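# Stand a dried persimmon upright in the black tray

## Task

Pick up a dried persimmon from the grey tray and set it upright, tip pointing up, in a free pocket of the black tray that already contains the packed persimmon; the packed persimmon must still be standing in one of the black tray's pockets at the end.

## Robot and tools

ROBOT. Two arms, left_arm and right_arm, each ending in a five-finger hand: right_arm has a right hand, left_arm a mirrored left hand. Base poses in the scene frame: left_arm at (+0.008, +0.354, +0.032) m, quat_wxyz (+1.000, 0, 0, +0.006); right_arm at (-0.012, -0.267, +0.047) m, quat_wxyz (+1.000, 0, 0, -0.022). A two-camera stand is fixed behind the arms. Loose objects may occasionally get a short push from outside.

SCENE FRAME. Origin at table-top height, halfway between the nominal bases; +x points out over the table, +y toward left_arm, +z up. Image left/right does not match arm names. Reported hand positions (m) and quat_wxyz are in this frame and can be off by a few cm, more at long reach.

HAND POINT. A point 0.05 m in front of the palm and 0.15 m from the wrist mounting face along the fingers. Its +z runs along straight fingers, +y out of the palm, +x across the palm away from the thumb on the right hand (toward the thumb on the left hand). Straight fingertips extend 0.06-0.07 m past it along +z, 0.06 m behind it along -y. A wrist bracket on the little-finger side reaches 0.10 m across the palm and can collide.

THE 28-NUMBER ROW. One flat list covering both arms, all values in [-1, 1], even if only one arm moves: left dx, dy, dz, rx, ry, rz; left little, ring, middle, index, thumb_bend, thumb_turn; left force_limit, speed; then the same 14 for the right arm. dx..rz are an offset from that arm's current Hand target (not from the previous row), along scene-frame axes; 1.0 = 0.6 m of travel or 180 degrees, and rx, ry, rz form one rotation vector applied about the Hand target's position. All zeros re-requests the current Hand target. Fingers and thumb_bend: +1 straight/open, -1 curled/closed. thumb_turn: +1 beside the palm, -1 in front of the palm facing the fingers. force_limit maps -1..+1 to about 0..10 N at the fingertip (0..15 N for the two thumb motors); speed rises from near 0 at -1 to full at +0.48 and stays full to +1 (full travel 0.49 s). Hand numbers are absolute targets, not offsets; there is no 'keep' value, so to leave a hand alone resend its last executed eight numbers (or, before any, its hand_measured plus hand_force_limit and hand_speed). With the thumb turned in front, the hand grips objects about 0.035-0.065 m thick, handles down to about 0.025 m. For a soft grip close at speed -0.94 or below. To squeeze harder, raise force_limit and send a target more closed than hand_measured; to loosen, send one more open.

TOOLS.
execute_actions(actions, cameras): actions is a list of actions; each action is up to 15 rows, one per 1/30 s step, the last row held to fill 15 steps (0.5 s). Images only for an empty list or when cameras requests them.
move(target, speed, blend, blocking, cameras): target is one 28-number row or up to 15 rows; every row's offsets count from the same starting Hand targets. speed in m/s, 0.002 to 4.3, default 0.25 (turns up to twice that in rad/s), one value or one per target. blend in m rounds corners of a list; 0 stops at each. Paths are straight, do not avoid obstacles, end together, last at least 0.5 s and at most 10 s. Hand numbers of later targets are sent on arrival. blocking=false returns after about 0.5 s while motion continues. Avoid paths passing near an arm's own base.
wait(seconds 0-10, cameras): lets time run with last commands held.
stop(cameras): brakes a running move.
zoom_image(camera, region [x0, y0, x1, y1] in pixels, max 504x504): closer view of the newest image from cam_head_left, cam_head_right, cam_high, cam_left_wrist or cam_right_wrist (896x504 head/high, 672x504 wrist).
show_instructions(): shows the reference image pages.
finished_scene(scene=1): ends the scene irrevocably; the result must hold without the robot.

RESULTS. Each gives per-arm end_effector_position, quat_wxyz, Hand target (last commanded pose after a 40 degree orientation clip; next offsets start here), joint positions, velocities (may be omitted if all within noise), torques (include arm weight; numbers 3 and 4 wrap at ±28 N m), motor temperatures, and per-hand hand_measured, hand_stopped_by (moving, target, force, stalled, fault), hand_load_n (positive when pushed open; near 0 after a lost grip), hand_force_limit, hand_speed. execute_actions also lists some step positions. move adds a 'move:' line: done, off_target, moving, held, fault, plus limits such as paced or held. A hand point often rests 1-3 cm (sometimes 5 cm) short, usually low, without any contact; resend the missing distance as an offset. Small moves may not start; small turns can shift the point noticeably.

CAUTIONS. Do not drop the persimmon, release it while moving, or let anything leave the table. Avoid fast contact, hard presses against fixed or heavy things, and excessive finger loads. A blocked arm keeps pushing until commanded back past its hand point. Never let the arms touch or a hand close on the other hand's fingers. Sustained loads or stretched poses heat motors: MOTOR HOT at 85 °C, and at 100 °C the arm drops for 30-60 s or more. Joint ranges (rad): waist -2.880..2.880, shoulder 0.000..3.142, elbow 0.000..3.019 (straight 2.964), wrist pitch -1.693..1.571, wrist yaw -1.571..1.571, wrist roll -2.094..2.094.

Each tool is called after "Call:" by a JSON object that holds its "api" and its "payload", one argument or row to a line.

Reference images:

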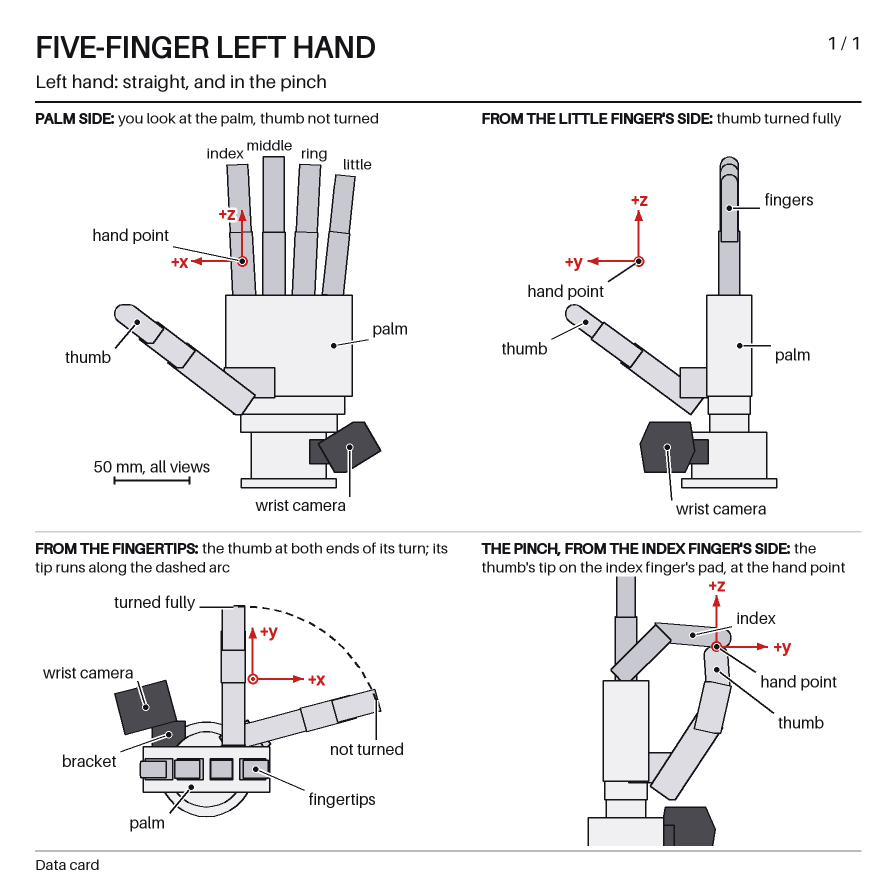

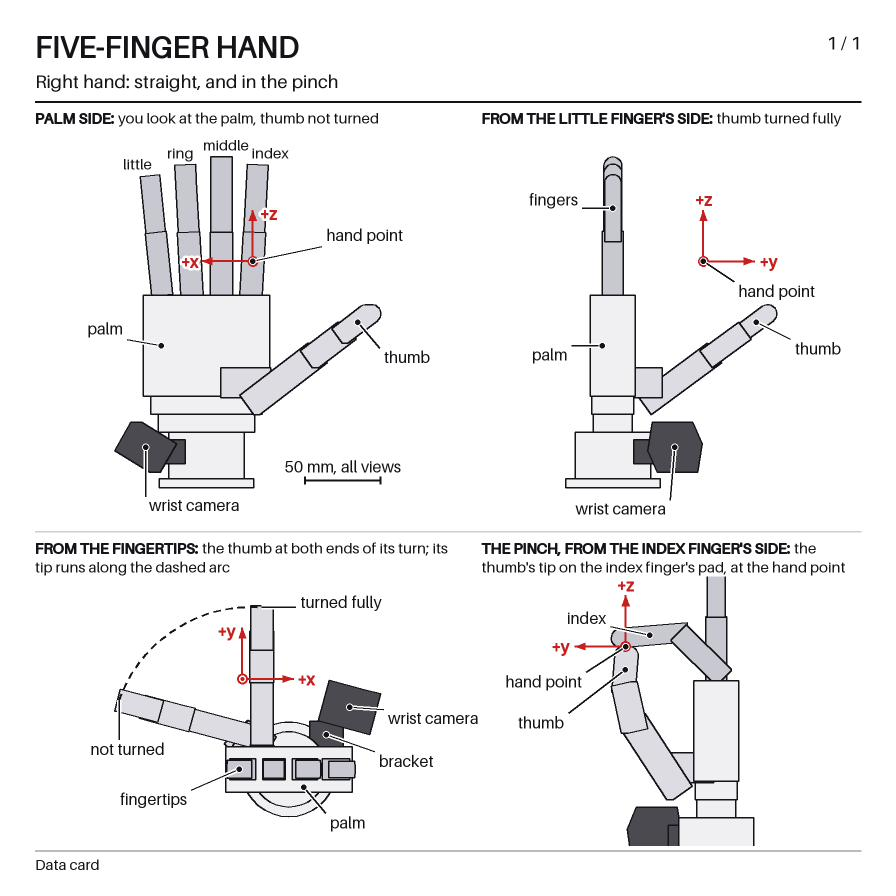

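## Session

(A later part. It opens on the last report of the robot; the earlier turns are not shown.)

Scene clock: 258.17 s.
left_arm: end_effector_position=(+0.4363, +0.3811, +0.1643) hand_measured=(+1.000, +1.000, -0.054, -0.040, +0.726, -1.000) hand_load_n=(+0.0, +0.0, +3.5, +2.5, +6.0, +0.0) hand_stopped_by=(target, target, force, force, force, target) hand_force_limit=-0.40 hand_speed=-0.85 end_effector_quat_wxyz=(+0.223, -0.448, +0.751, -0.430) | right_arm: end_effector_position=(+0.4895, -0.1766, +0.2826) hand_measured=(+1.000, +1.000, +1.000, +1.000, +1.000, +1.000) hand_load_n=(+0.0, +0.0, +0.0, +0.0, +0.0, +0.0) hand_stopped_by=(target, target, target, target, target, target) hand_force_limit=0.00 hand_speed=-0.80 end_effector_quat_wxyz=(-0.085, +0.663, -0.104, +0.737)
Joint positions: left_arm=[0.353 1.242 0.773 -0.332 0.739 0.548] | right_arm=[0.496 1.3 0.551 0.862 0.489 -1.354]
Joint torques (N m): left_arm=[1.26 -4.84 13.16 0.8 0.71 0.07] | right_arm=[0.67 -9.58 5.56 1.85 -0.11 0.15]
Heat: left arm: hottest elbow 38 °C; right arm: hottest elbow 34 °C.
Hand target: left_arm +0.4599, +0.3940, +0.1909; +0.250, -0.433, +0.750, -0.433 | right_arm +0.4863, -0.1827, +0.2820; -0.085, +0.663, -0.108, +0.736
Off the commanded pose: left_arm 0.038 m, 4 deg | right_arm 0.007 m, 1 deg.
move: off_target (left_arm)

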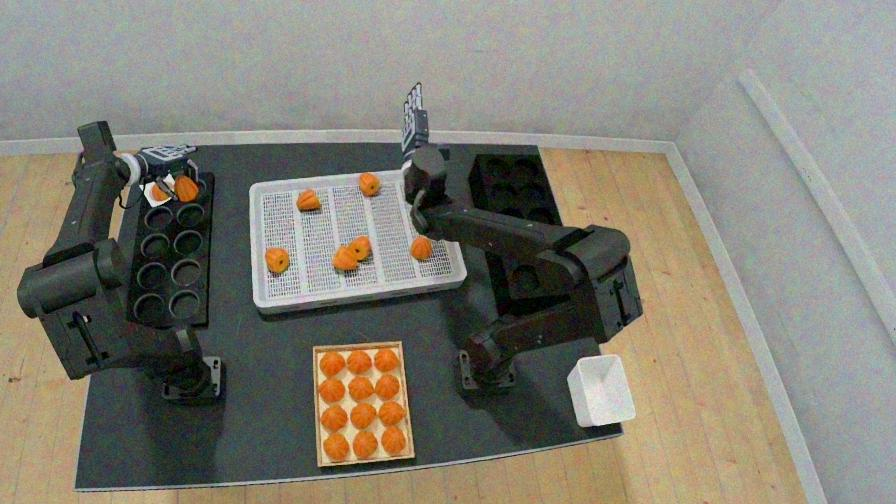

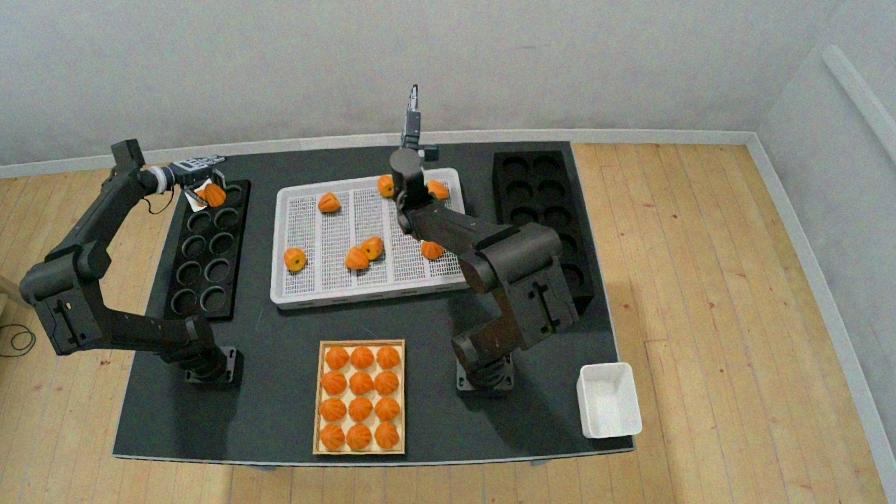

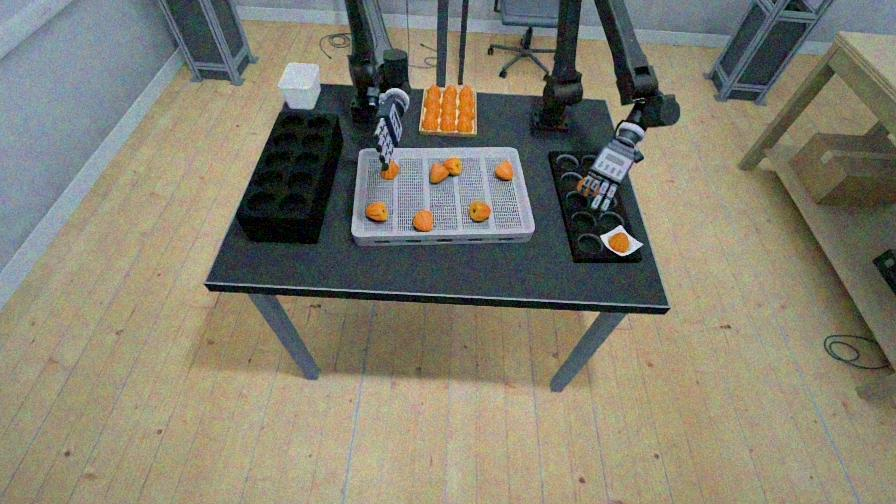

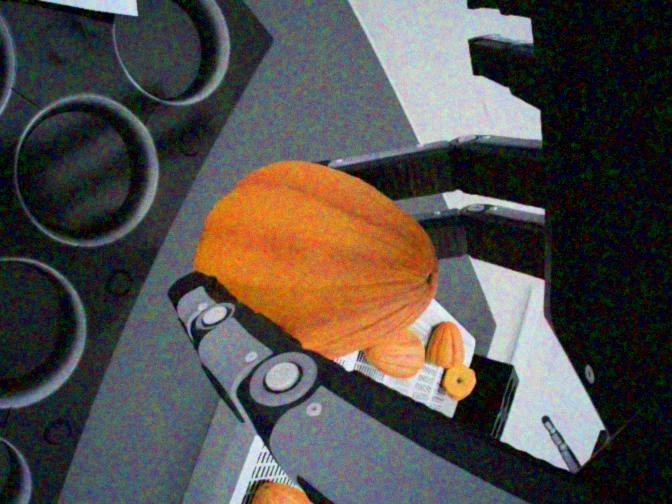

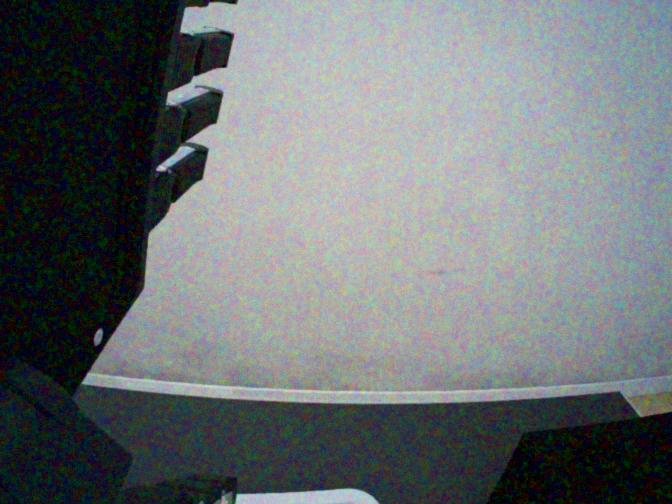

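Call:
{"api": "move", "payload": {
  "target": [-0.018,0.01,-0.11,0,0,0,1,1,-0.2,-0.2,-0.2,-1,-0.4,-0.85, 0,0,0,0,0,0,1,1,1,1,1,1,0,-0.8],
  "speed": 0.1,
  "cameras": ["all"]
}}

Call:
{"api": "zoom_image", "payload": {
  "camera": "cam_head_left",
  "region": [110, 140, 250, 280]
}}

Call:
{"api": "zoom_image", "payload": {
  "camera": "cam_high",
  "region": [530, 140, 660, 270]
}}

Call:
{"api": "zoom_image", "payload": {
  "camera": "cam_head_right",
  "region": [140, 140, 280, 280]
}}

Scene clock: 272.70 s.
left_arm: end_effector_position=(+0.4474, +0.3934, +0.1254) hand_measured=(+1.000, +1.000, -0.054, -0.040, +0.726, -1.000) hand_load_n=(+0.0, -0.5, +3.5, +2.5, +6.5, +0.0) hand_stopped_by=(target, target, force, force, force, target) hand_force_limit=-0.40 hand_speed=-0.85 end_effector_quat_wxyz=(+0.240, -0.436, +0.751, -0.433) | right_arm: end_effector_position=(+0.4895, -0.1766, +0.2826) hand_measured=(+1.000, +1.000, +1.000, +1.000, +1.000, +1.000) hand_load_n=(+0.0, +0.0, +0.0, +0.0, +0.0, +0.0) hand_stopped_by=(target, target, target, target, target, target) hand_force_limit=0.00 hand_speed=-0.80 end_effector_quat_wxyz=(-0.085, +0.663, -0.104, +0.737)
Joint positions: left_arm=[0.374 1.335 0.724 -0.165 0.757 0.573] | right_arm=[0.496 1.3 0.551 0.862 0.489 -1.354]
Joint torques (N m): left_arm=[1.61 -6.12 7.15 1.81 0.71 0.1] | right_arm=[0.56 -9.7 5.52 1.84 -0.12 0.09]
Motor temperatures (°C): left_arm=[24 25 45 25 25 24] | right_arm=[27 26 34 27 24 25]
Heat: left arm: hottest elbow 45 °C; right arm: hottest elbow 34 °C.
Hand target: left_arm +0.4491, +0.4000, +0.1249; +0.250, -0.433, +0.750, -0.433 | right_arm +0.4863, -0.1827, +0.2820; -0.085, +0.663, -0.108, +0.736
Off the commanded pose: left_arm 0.007 m, 1 deg | right_arm 0.007 m, 1 deg.
move: done

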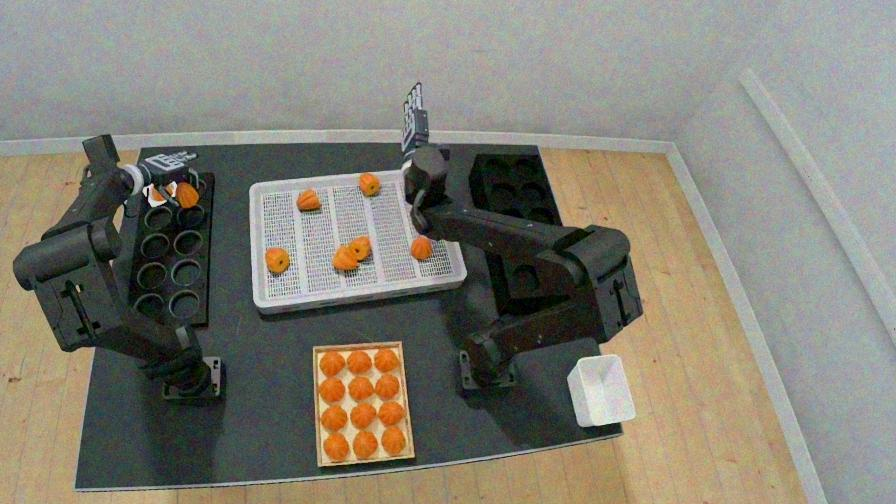

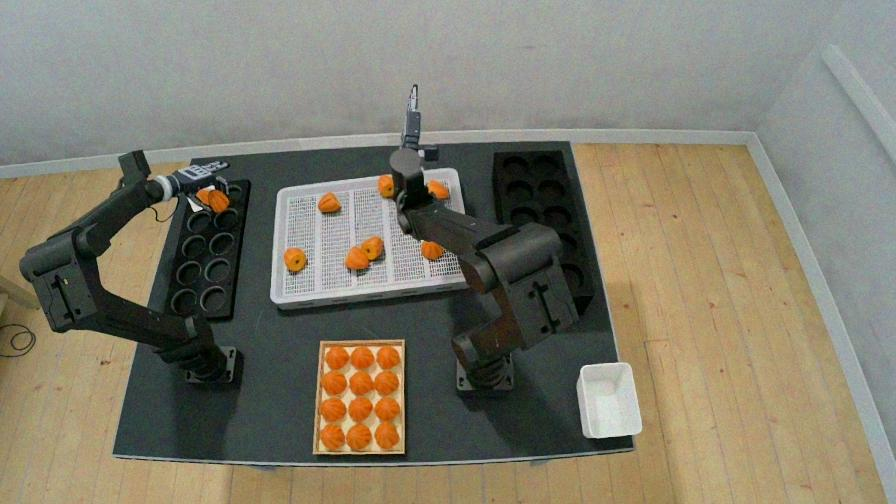

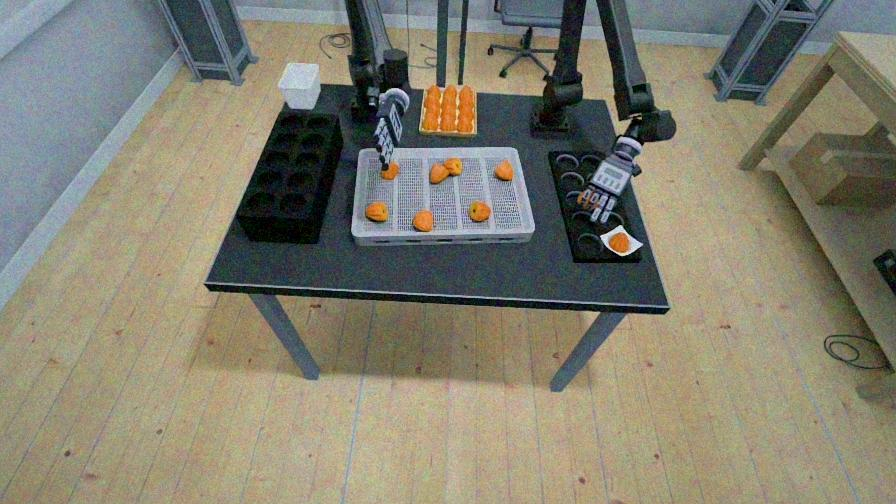

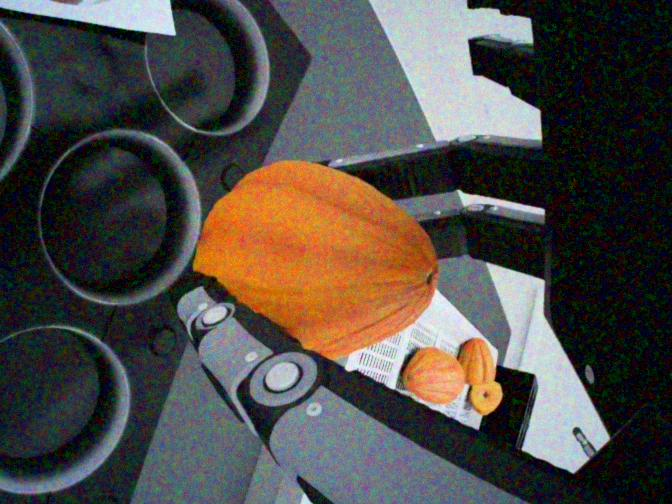

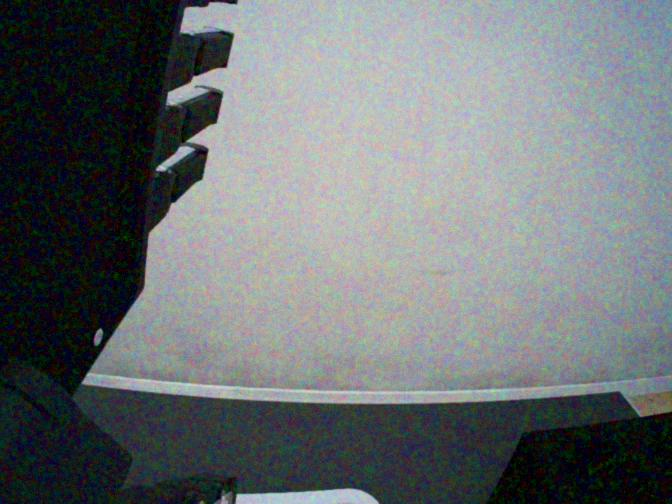

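Scaled by 3.600 from the camera's 896x504 image, which has a finer 1280x720 frame.

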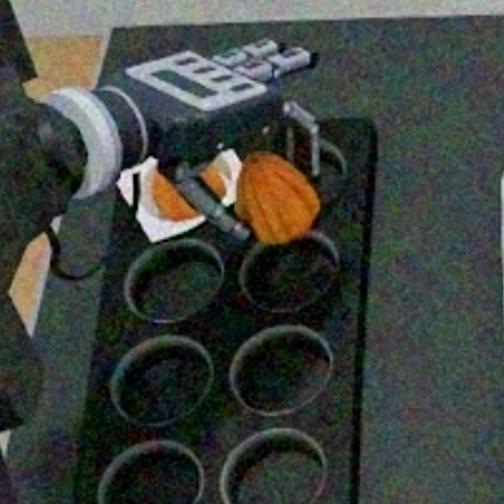

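Scaled by 3.877 from the camera's 896x504 image, which has a finer 1280x720 frame.

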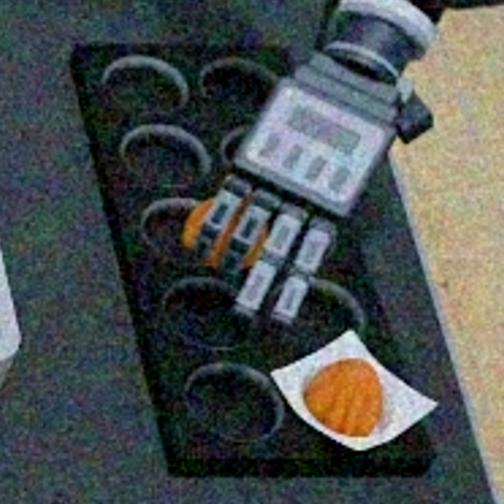

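Scaled by 3.600 from the camera's 896x504 image, which has a finer 1280x720 frame.

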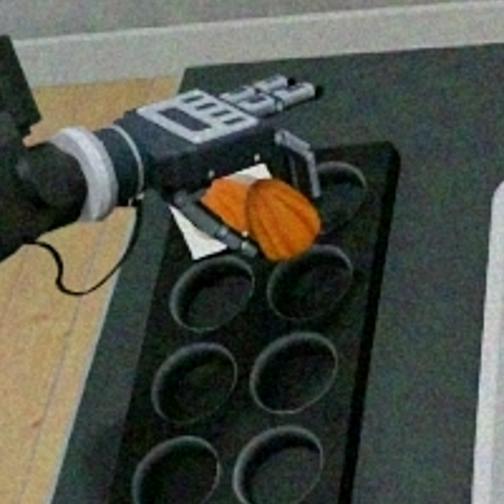

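Call:
{"api": "move", "payload": {
  "target": [0.0017,0.0275,-0.0833,0,0,0,1,1,-0.2,-0.2,-0.2,-1,-0.4,-0.85, 0,0,0,0,0,0,1,1,1,1,1,1,0,-0.8],
  "speed": 0.08,
  "cameras": ["all"]
}}

Call:
{"api": "zoom_image", "payload": {
  "camera": "cam_head_left",
  "region": [110, 140, 250, 280]
}}

Call:
{"api": "zoom_image", "payload": {
  "camera": "cam_high",
  "region": [530, 140, 660, 270]
}}

Call:
{"api": "zoom_image", "payload": {
  "camera": "cam_head_right",
  "region": [140, 140, 280, 280]
}}

Scene clock: 292.93 s.
left_arm: end_effector_position=(+0.4496, +0.4106, +0.0767) hand_measured=(+1.000, +1.000, -0.054, -0.040, +0.726, -1.000) hand_load_n=(+0.0, +0.0, +3.5, +2.5, +6.0, +0.0) hand_stopped_by=(target, target, force, force, force, target) hand_force_limit=-0.40 hand_speed=-0.85 end_effector_quat_wxyz=(+0.242, -0.436, +0.751, -0.434) | right_arm: end_effector_position=(+0.4895, -0.1766, +0.2826) hand_measured=(+1.000, +1.000, +1.000, +1.000, +1.000, +1.000) hand_load_n=(+0.0, +0.0, +0.0, +0.0, +0.0, +0.0) hand_stopped_by=(target, target, target, target, target, target) hand_force_limit=0.00 hand_speed=-0.80 end_effector_quat_wxyz=(-0.085, +0.663, -0.104, +0.737)
Joint positions: left_arm=[0.414 1.462 0.69 -0.028 0.786 0.611] | right_arm=[0.496 1.3 0.551 0.862 0.489 -1.354]
Joint torques (N m): left_arm=[1.49 -6.77 6.22 1.69 0.73 0.1] | right_arm=[0.09 -9.52 5.67 1.83 -0.13 0.09]
Heat: left arm: hottest elbow 41 °C; right arm: hottest elbow 34 °C.
Hand target: left_arm +0.4501, +0.4165, +0.0749; +0.250, -0.433, +0.750, -0.433 | right_arm +0.4863, -0.1827, +0.2820; -0.085, +0.663, -0.108, +0.736
Off the commanded pose: left_arm 0.006 m, 1 deg | right_arm 0.007 m, 1 deg.
move: done

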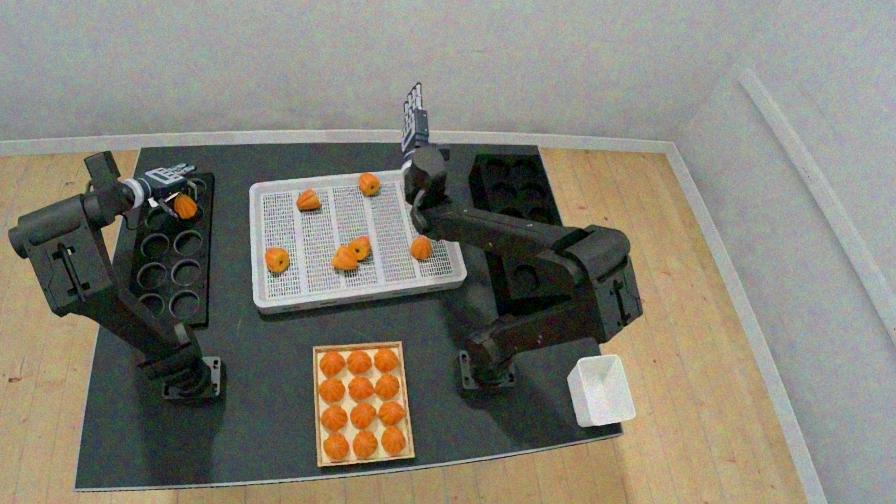

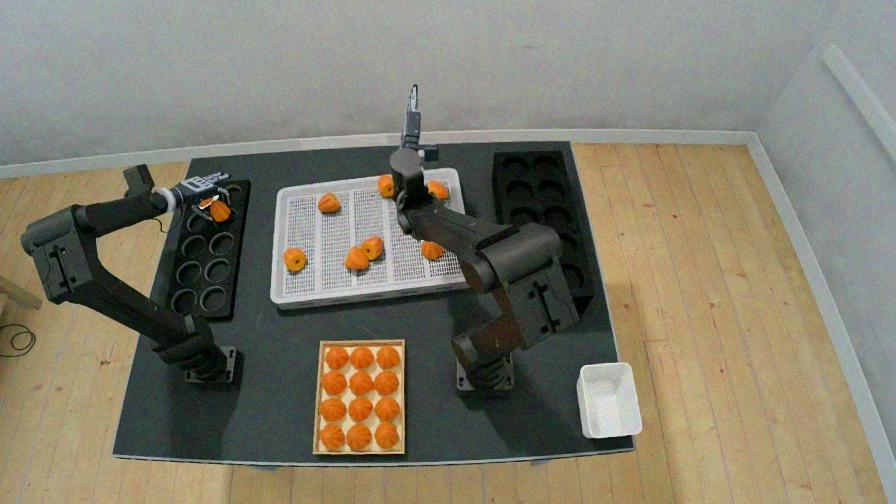

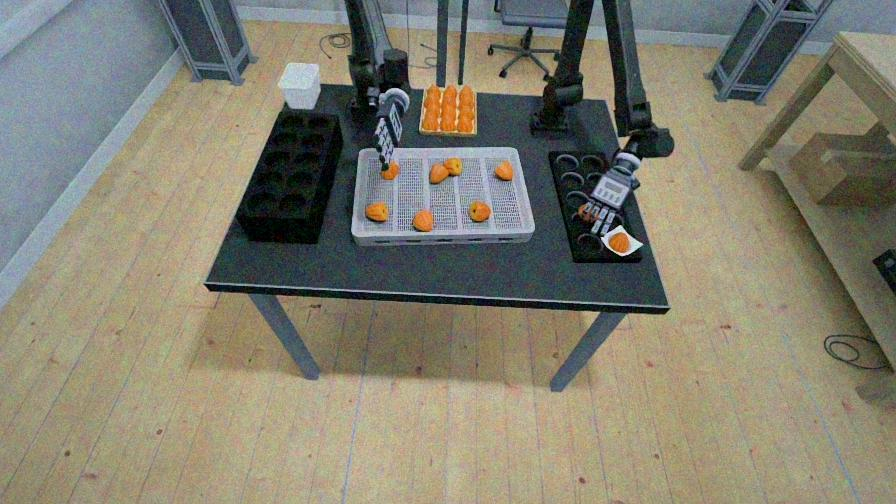

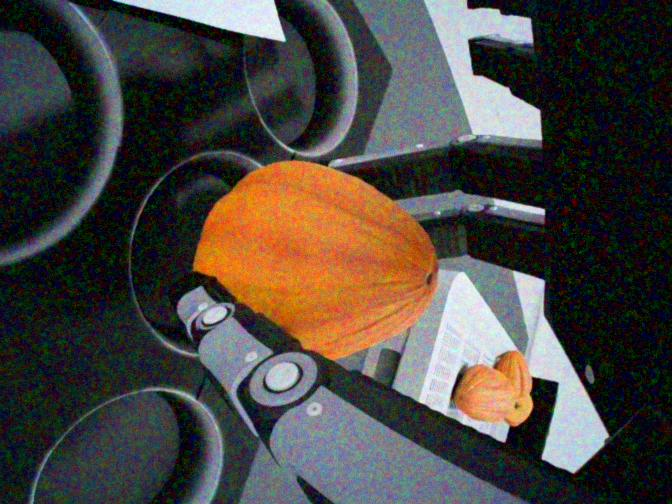

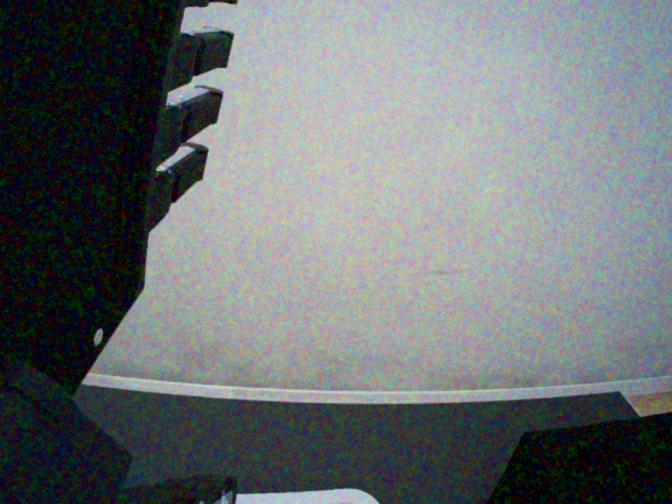

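Scaled by 3.600 from the camera's 896x504 image, which has a finer 1280x720 frame.

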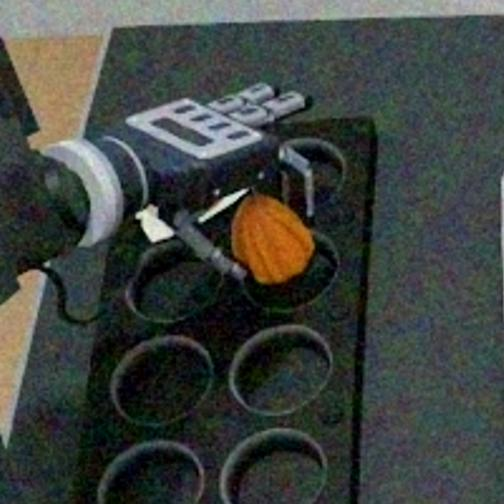

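Scaled by 3.877 from the camera's 896x504 image, which has a finer 1280x720 frame.

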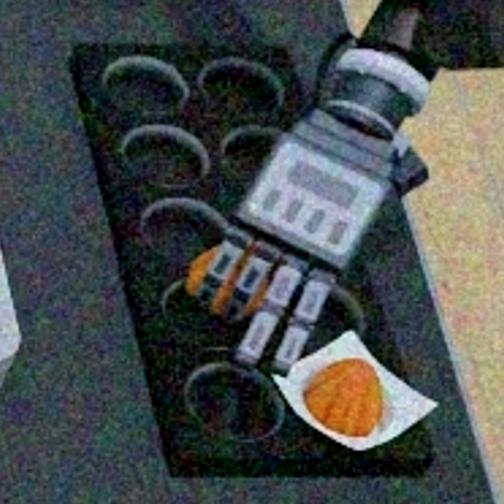

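Scaled by 3.600 from the camera's 896x504 image, which has a finer 1280x720 frame.

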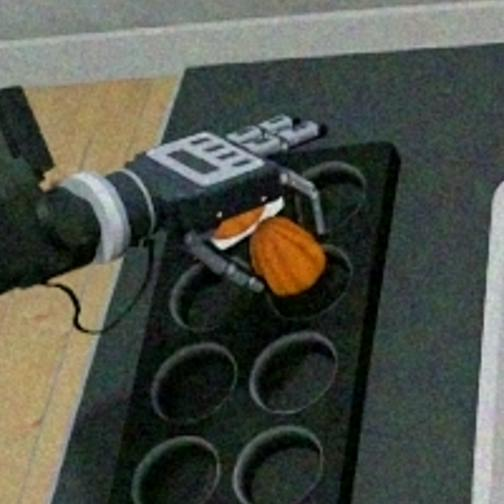

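Call:
{"api": "move", "payload": {
  "target": [0.0,-0.002,-0.033,0,0,0,1,1,-0.2,-0.2,-0.2,-1,-0.4,-0.85, 0,0,0,0,0,0,1,1,1,1,1,1,0,-0.8],
  "speed": 0.05,
  "cameras": ["cam_head_left","cam_head_right","cam_high","cam_left_wrist"]
}}

Call:
{"api": "zoom_image", "payload": {
  "camera": "cam_head_left",
  "region": [130, 160, 230, 260]
}}

Call:
{"api": "zoom_image", "payload": {
  "camera": "cam_head_right",
  "region": [170, 160, 270, 260]
}}

Call:
{"api": "zoom_image", "payload": {
  "camera": "cam_high",
  "region": [560, 170, 660, 270]
}}

Scene clock: 305.40 s.
left_arm: end_effector_position=(+0.4499, +0.4107, +0.0574) hand_measured=(+1.000, +1.000, -0.054, -0.040, +0.726, -1.000) hand_load_n=(+0.0, +0.0, +3.5, +2.5, +6.0, +0.0) hand_stopped_by=(target, target, force, force, force, target) hand_force_limit=-0.40 hand_speed=-0.85 end_effector_quat_wxyz=(+0.243, -0.435, +0.751, -0.434) | right_arm: end_effector_position=(+0.4895, -0.1766, +0.2826) hand_measured=(+1.000, +1.000, +1.000, +1.000, +1.000, +1.000) hand_load_n=(+0.0, +0.0, +0.0, +0.0, +0.0, +0.0) hand_stopped_by=(target, target, target, target, target, target) hand_force_limit=0.00 hand_speed=-0.80 end_effector_quat_wxyz=(-0.085, +0.663, -0.104, +0.737)
Joint positions: left_arm=[0.414 1.51 0.67 0.043 0.786 0.612] | right_arm=[0.496 1.3 0.551 0.862 0.489 -1.354]
Joint torques (N m): left_arm=[1.32 -7 5.78 1.73 0.66 0.08] | right_arm=[0.38 -9.23 5.56 1.74 -0.12 0.11]
Motor temperatures (°C): left_arm=[24 25 40 25 25 24] | right_arm=[27 26 34 27 24 25]
Heat: left arm: hottest elbow 40 °C; right arm: hottest elbow 34 °C.
Hand target: left_arm +0.4502, +0.4153, +0.0552; +0.250, -0.433, +0.750, -0.433 | right_arm +0.4863, -0.1827, +0.2820; -0.085, +0.663, -0.108, +0.736
Off the commanded pose: left_arm 0.005 m, 1 deg | right_arm 0.007 m, 1 deg.
move: done
Images, in order (width x height): cam_head_left 896x504, cam_head_right 896x504, cam_high 896x504, cam_left_wrist 672x504.

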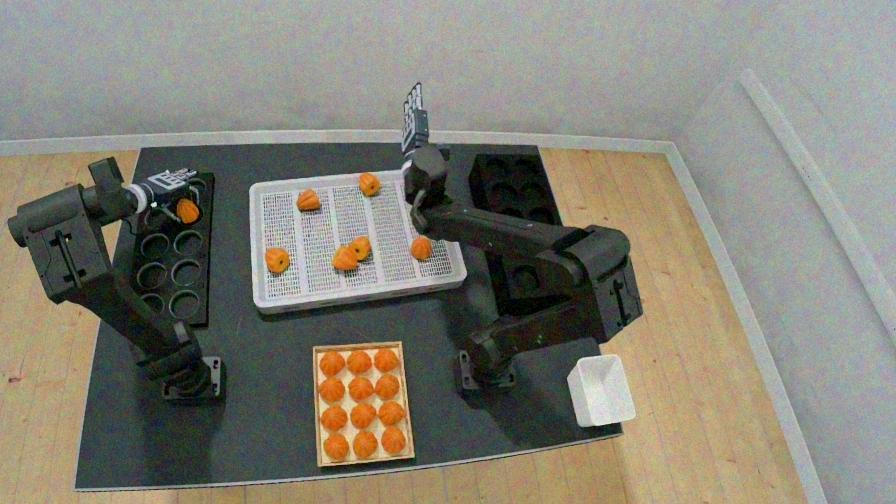

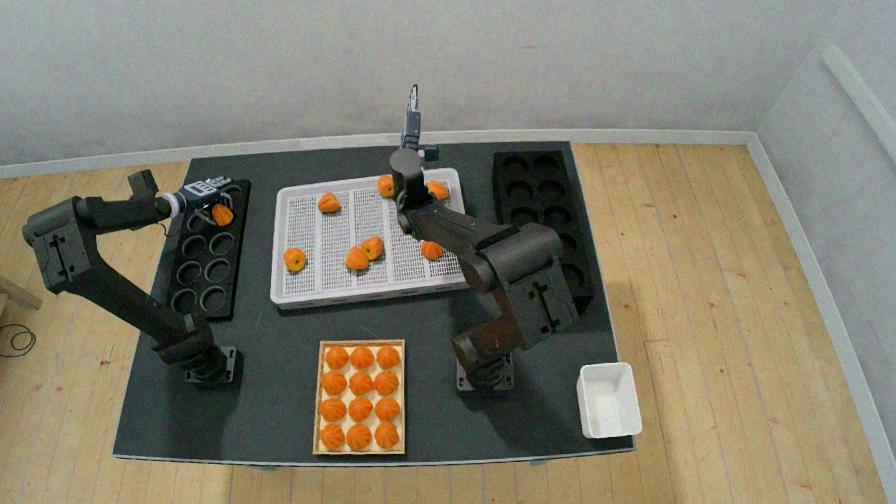

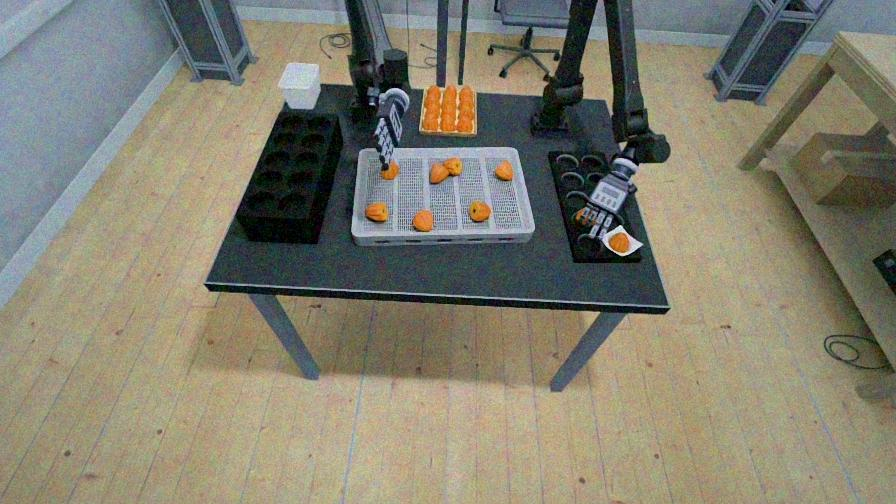

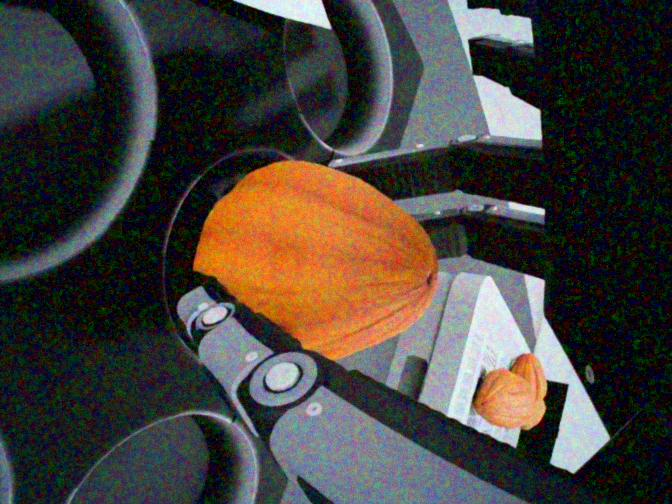

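Scaled by 5.040 from the camera's 896x504 image, which has a finer 1280x720 frame.

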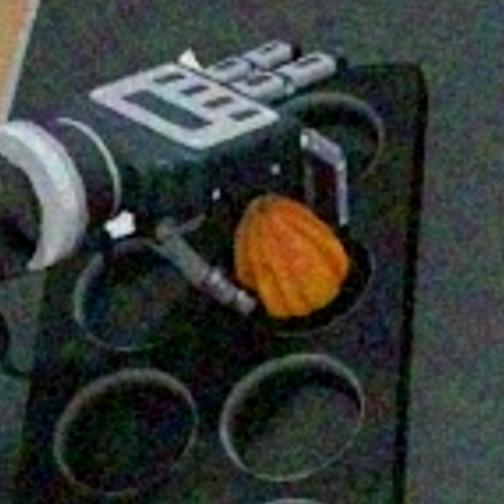

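Scaled by 5.040 from the camera's 896x504 image, which has a finer 1280x720 frame.

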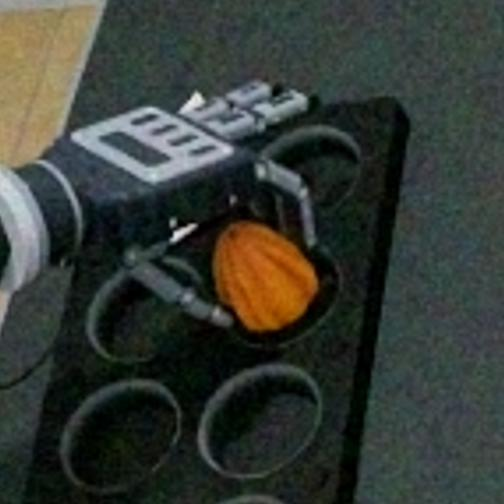

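Scaled by 5.040 from the camera's 896x504 image, which has a finer 1280x720 frame.

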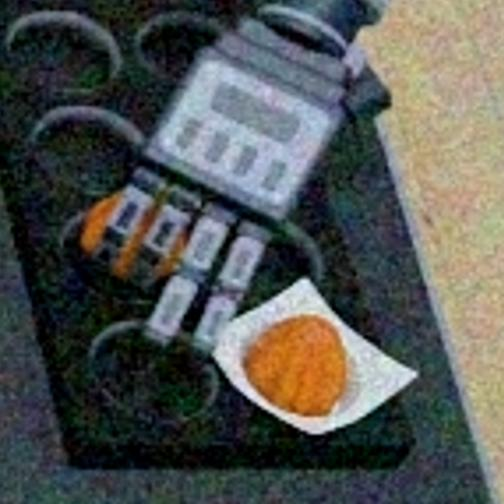

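Call:
{"api": "move", "payload": {
  "target": [0.0,-0.002,-0.016,0,0,0,1,1,-0.2,-0.2,-0.2,-1,-0.4,-0.85, 0,0,0,0,0,0,1,1,1,1,1,1,0,-0.8],
  "speed": 0.04,
  "cameras": ["cam_head_left","cam_head_right","cam_high","cam_left_wrist"]
}}

Call:
{"api": "zoom_image", "payload": {
  "camera": "cam_head_left",
  "region": [130, 160, 230, 260]
}}

Call:
{"api": "zoom_image", "payload": {
  "camera": "cam_head_right",
  "region": [170, 160, 270, 260]
}}

Scene clock: 318.43 s.
left_arm: end_effector_position=(+0.4519, +0.4113, +0.0522) hand_measured=(+1.000, +1.000, -0.054, -0.040, +0.726, -1.000) hand_load_n=(+0.0, +0.0, +3.5, +2.5, +5.5, +1.0) hand_stopped_by=(target, target, force, force, force, target) hand_force_limit=-0.40 hand_speed=-0.85 end_effector_quat_wxyz=(+0.248, -0.431, +0.750, -0.435) | right_arm: end_effector_position=(+0.4895, -0.1766, +0.2826) hand_measured=(+1.000, +1.000, +1.000, +1.000, +1.000, +1.000) hand_load_n=(+0.0, +0.0, +0.0, +0.0, +0.0, +0.0) hand_stopped_by=(target, target, target, target, target, target) hand_force_limit=0.00 hand_speed=-0.80 end_effector_quat_wxyz=(-0.085, +0.663, -0.104, +0.737)
Joint positions: left_arm=[0.414 1.527 0.663 0.08 0.788 0.612] | right_arm=[0.496 1.3 0.551 0.862 0.489 -1.354]
Joint torques (N m): left_arm=[1.03 -7 5.41 1.73 0.51 0.04] | right_arm=[0.5 -9.11 5.44 1.89 -0.12 0.13]
Heat: left arm: hottest elbow 37 °C; right arm: hottest elbow 34 °C.
Hand target: left_arm +0.4501, +0.4141, +0.0456; +0.250, -0.433, +0.750, -0.433 | right_arm +0.4863, -0.1827, +0.2820; -0.085, +0.663, -0.108, +0.736
Off the commanded pose: left_arm 0.007 m, 0 deg | right_arm 0.007 m, 1 deg.
move: done
Images, in order (width x height): cam_head_left 896x504, cam_head_right 896x504, cam_high 896x504, cam_left_wrist 672x504.

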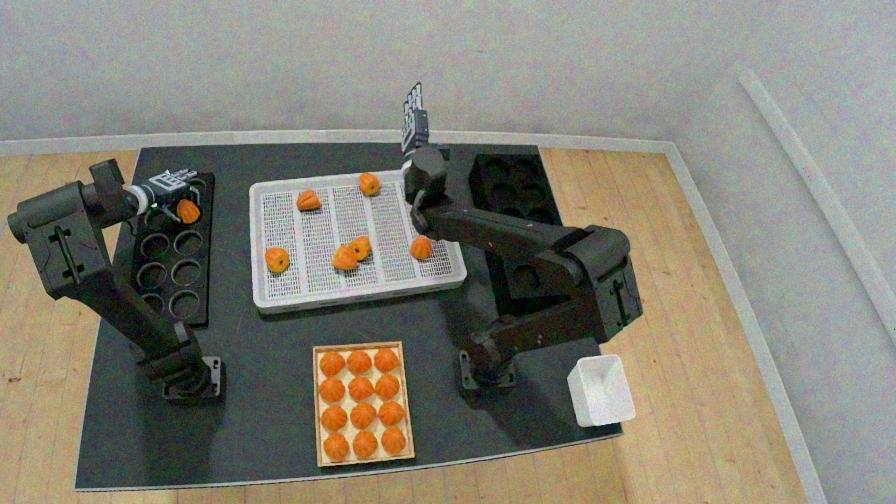

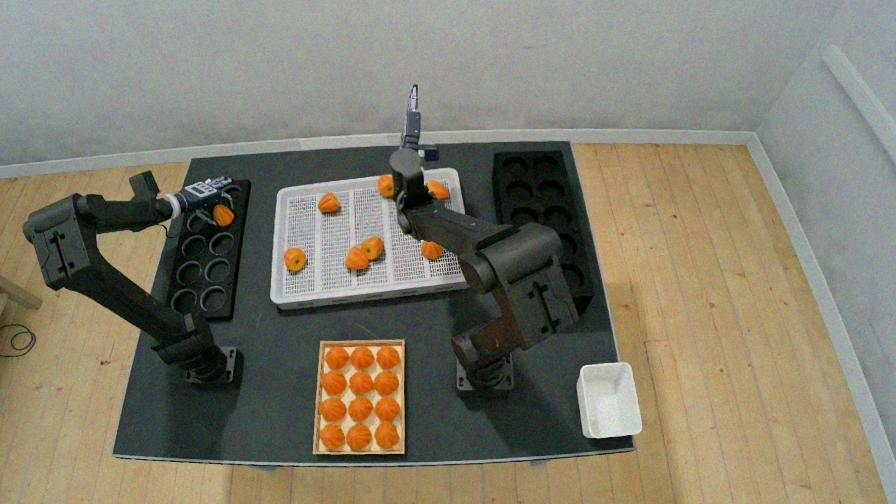

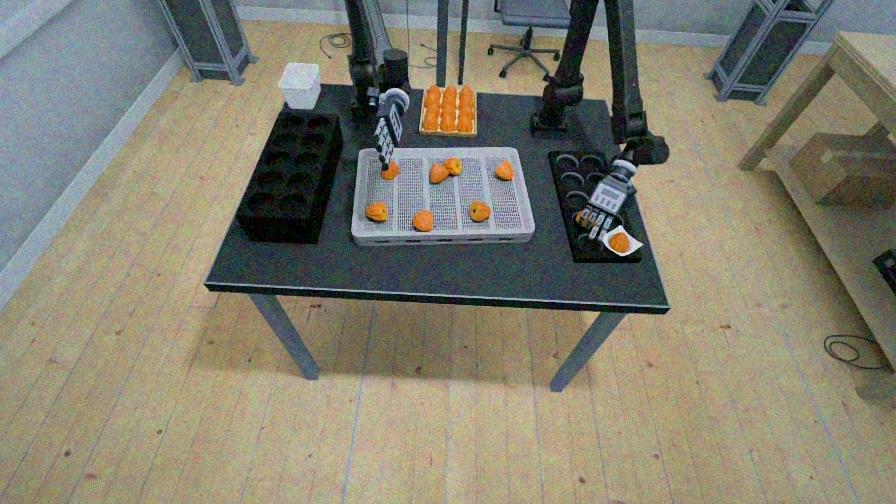

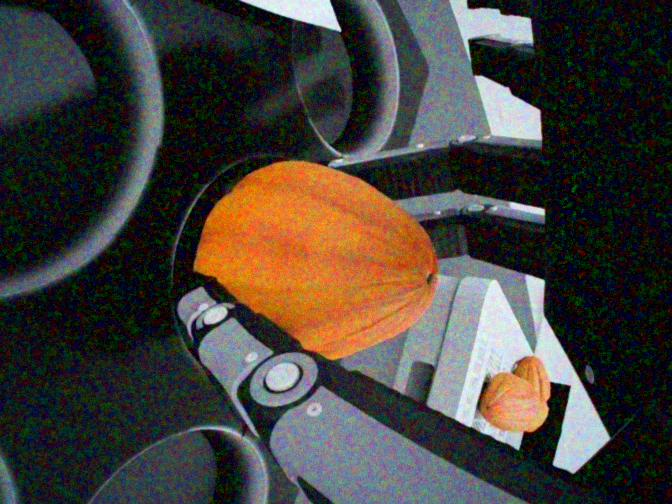

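Scaled by 5.040 from the camera's 896x504 image, which has a finer 1280x720 frame.

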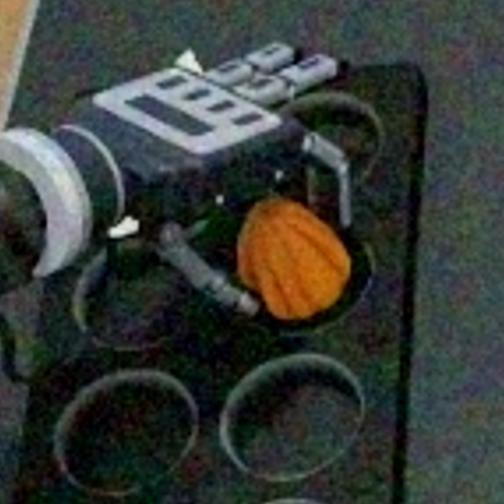

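Scaled by 5.040 from the camera's 896x504 image, which has a finer 1280x720 frame.

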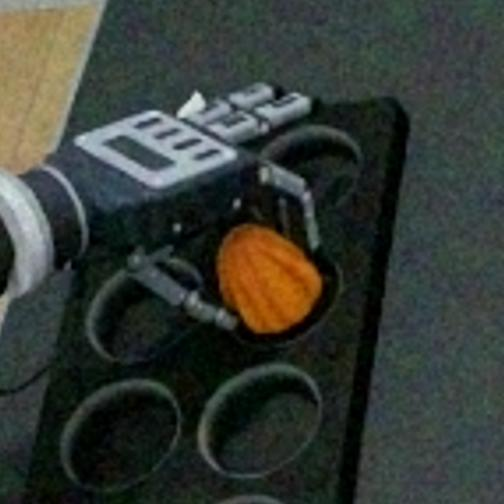

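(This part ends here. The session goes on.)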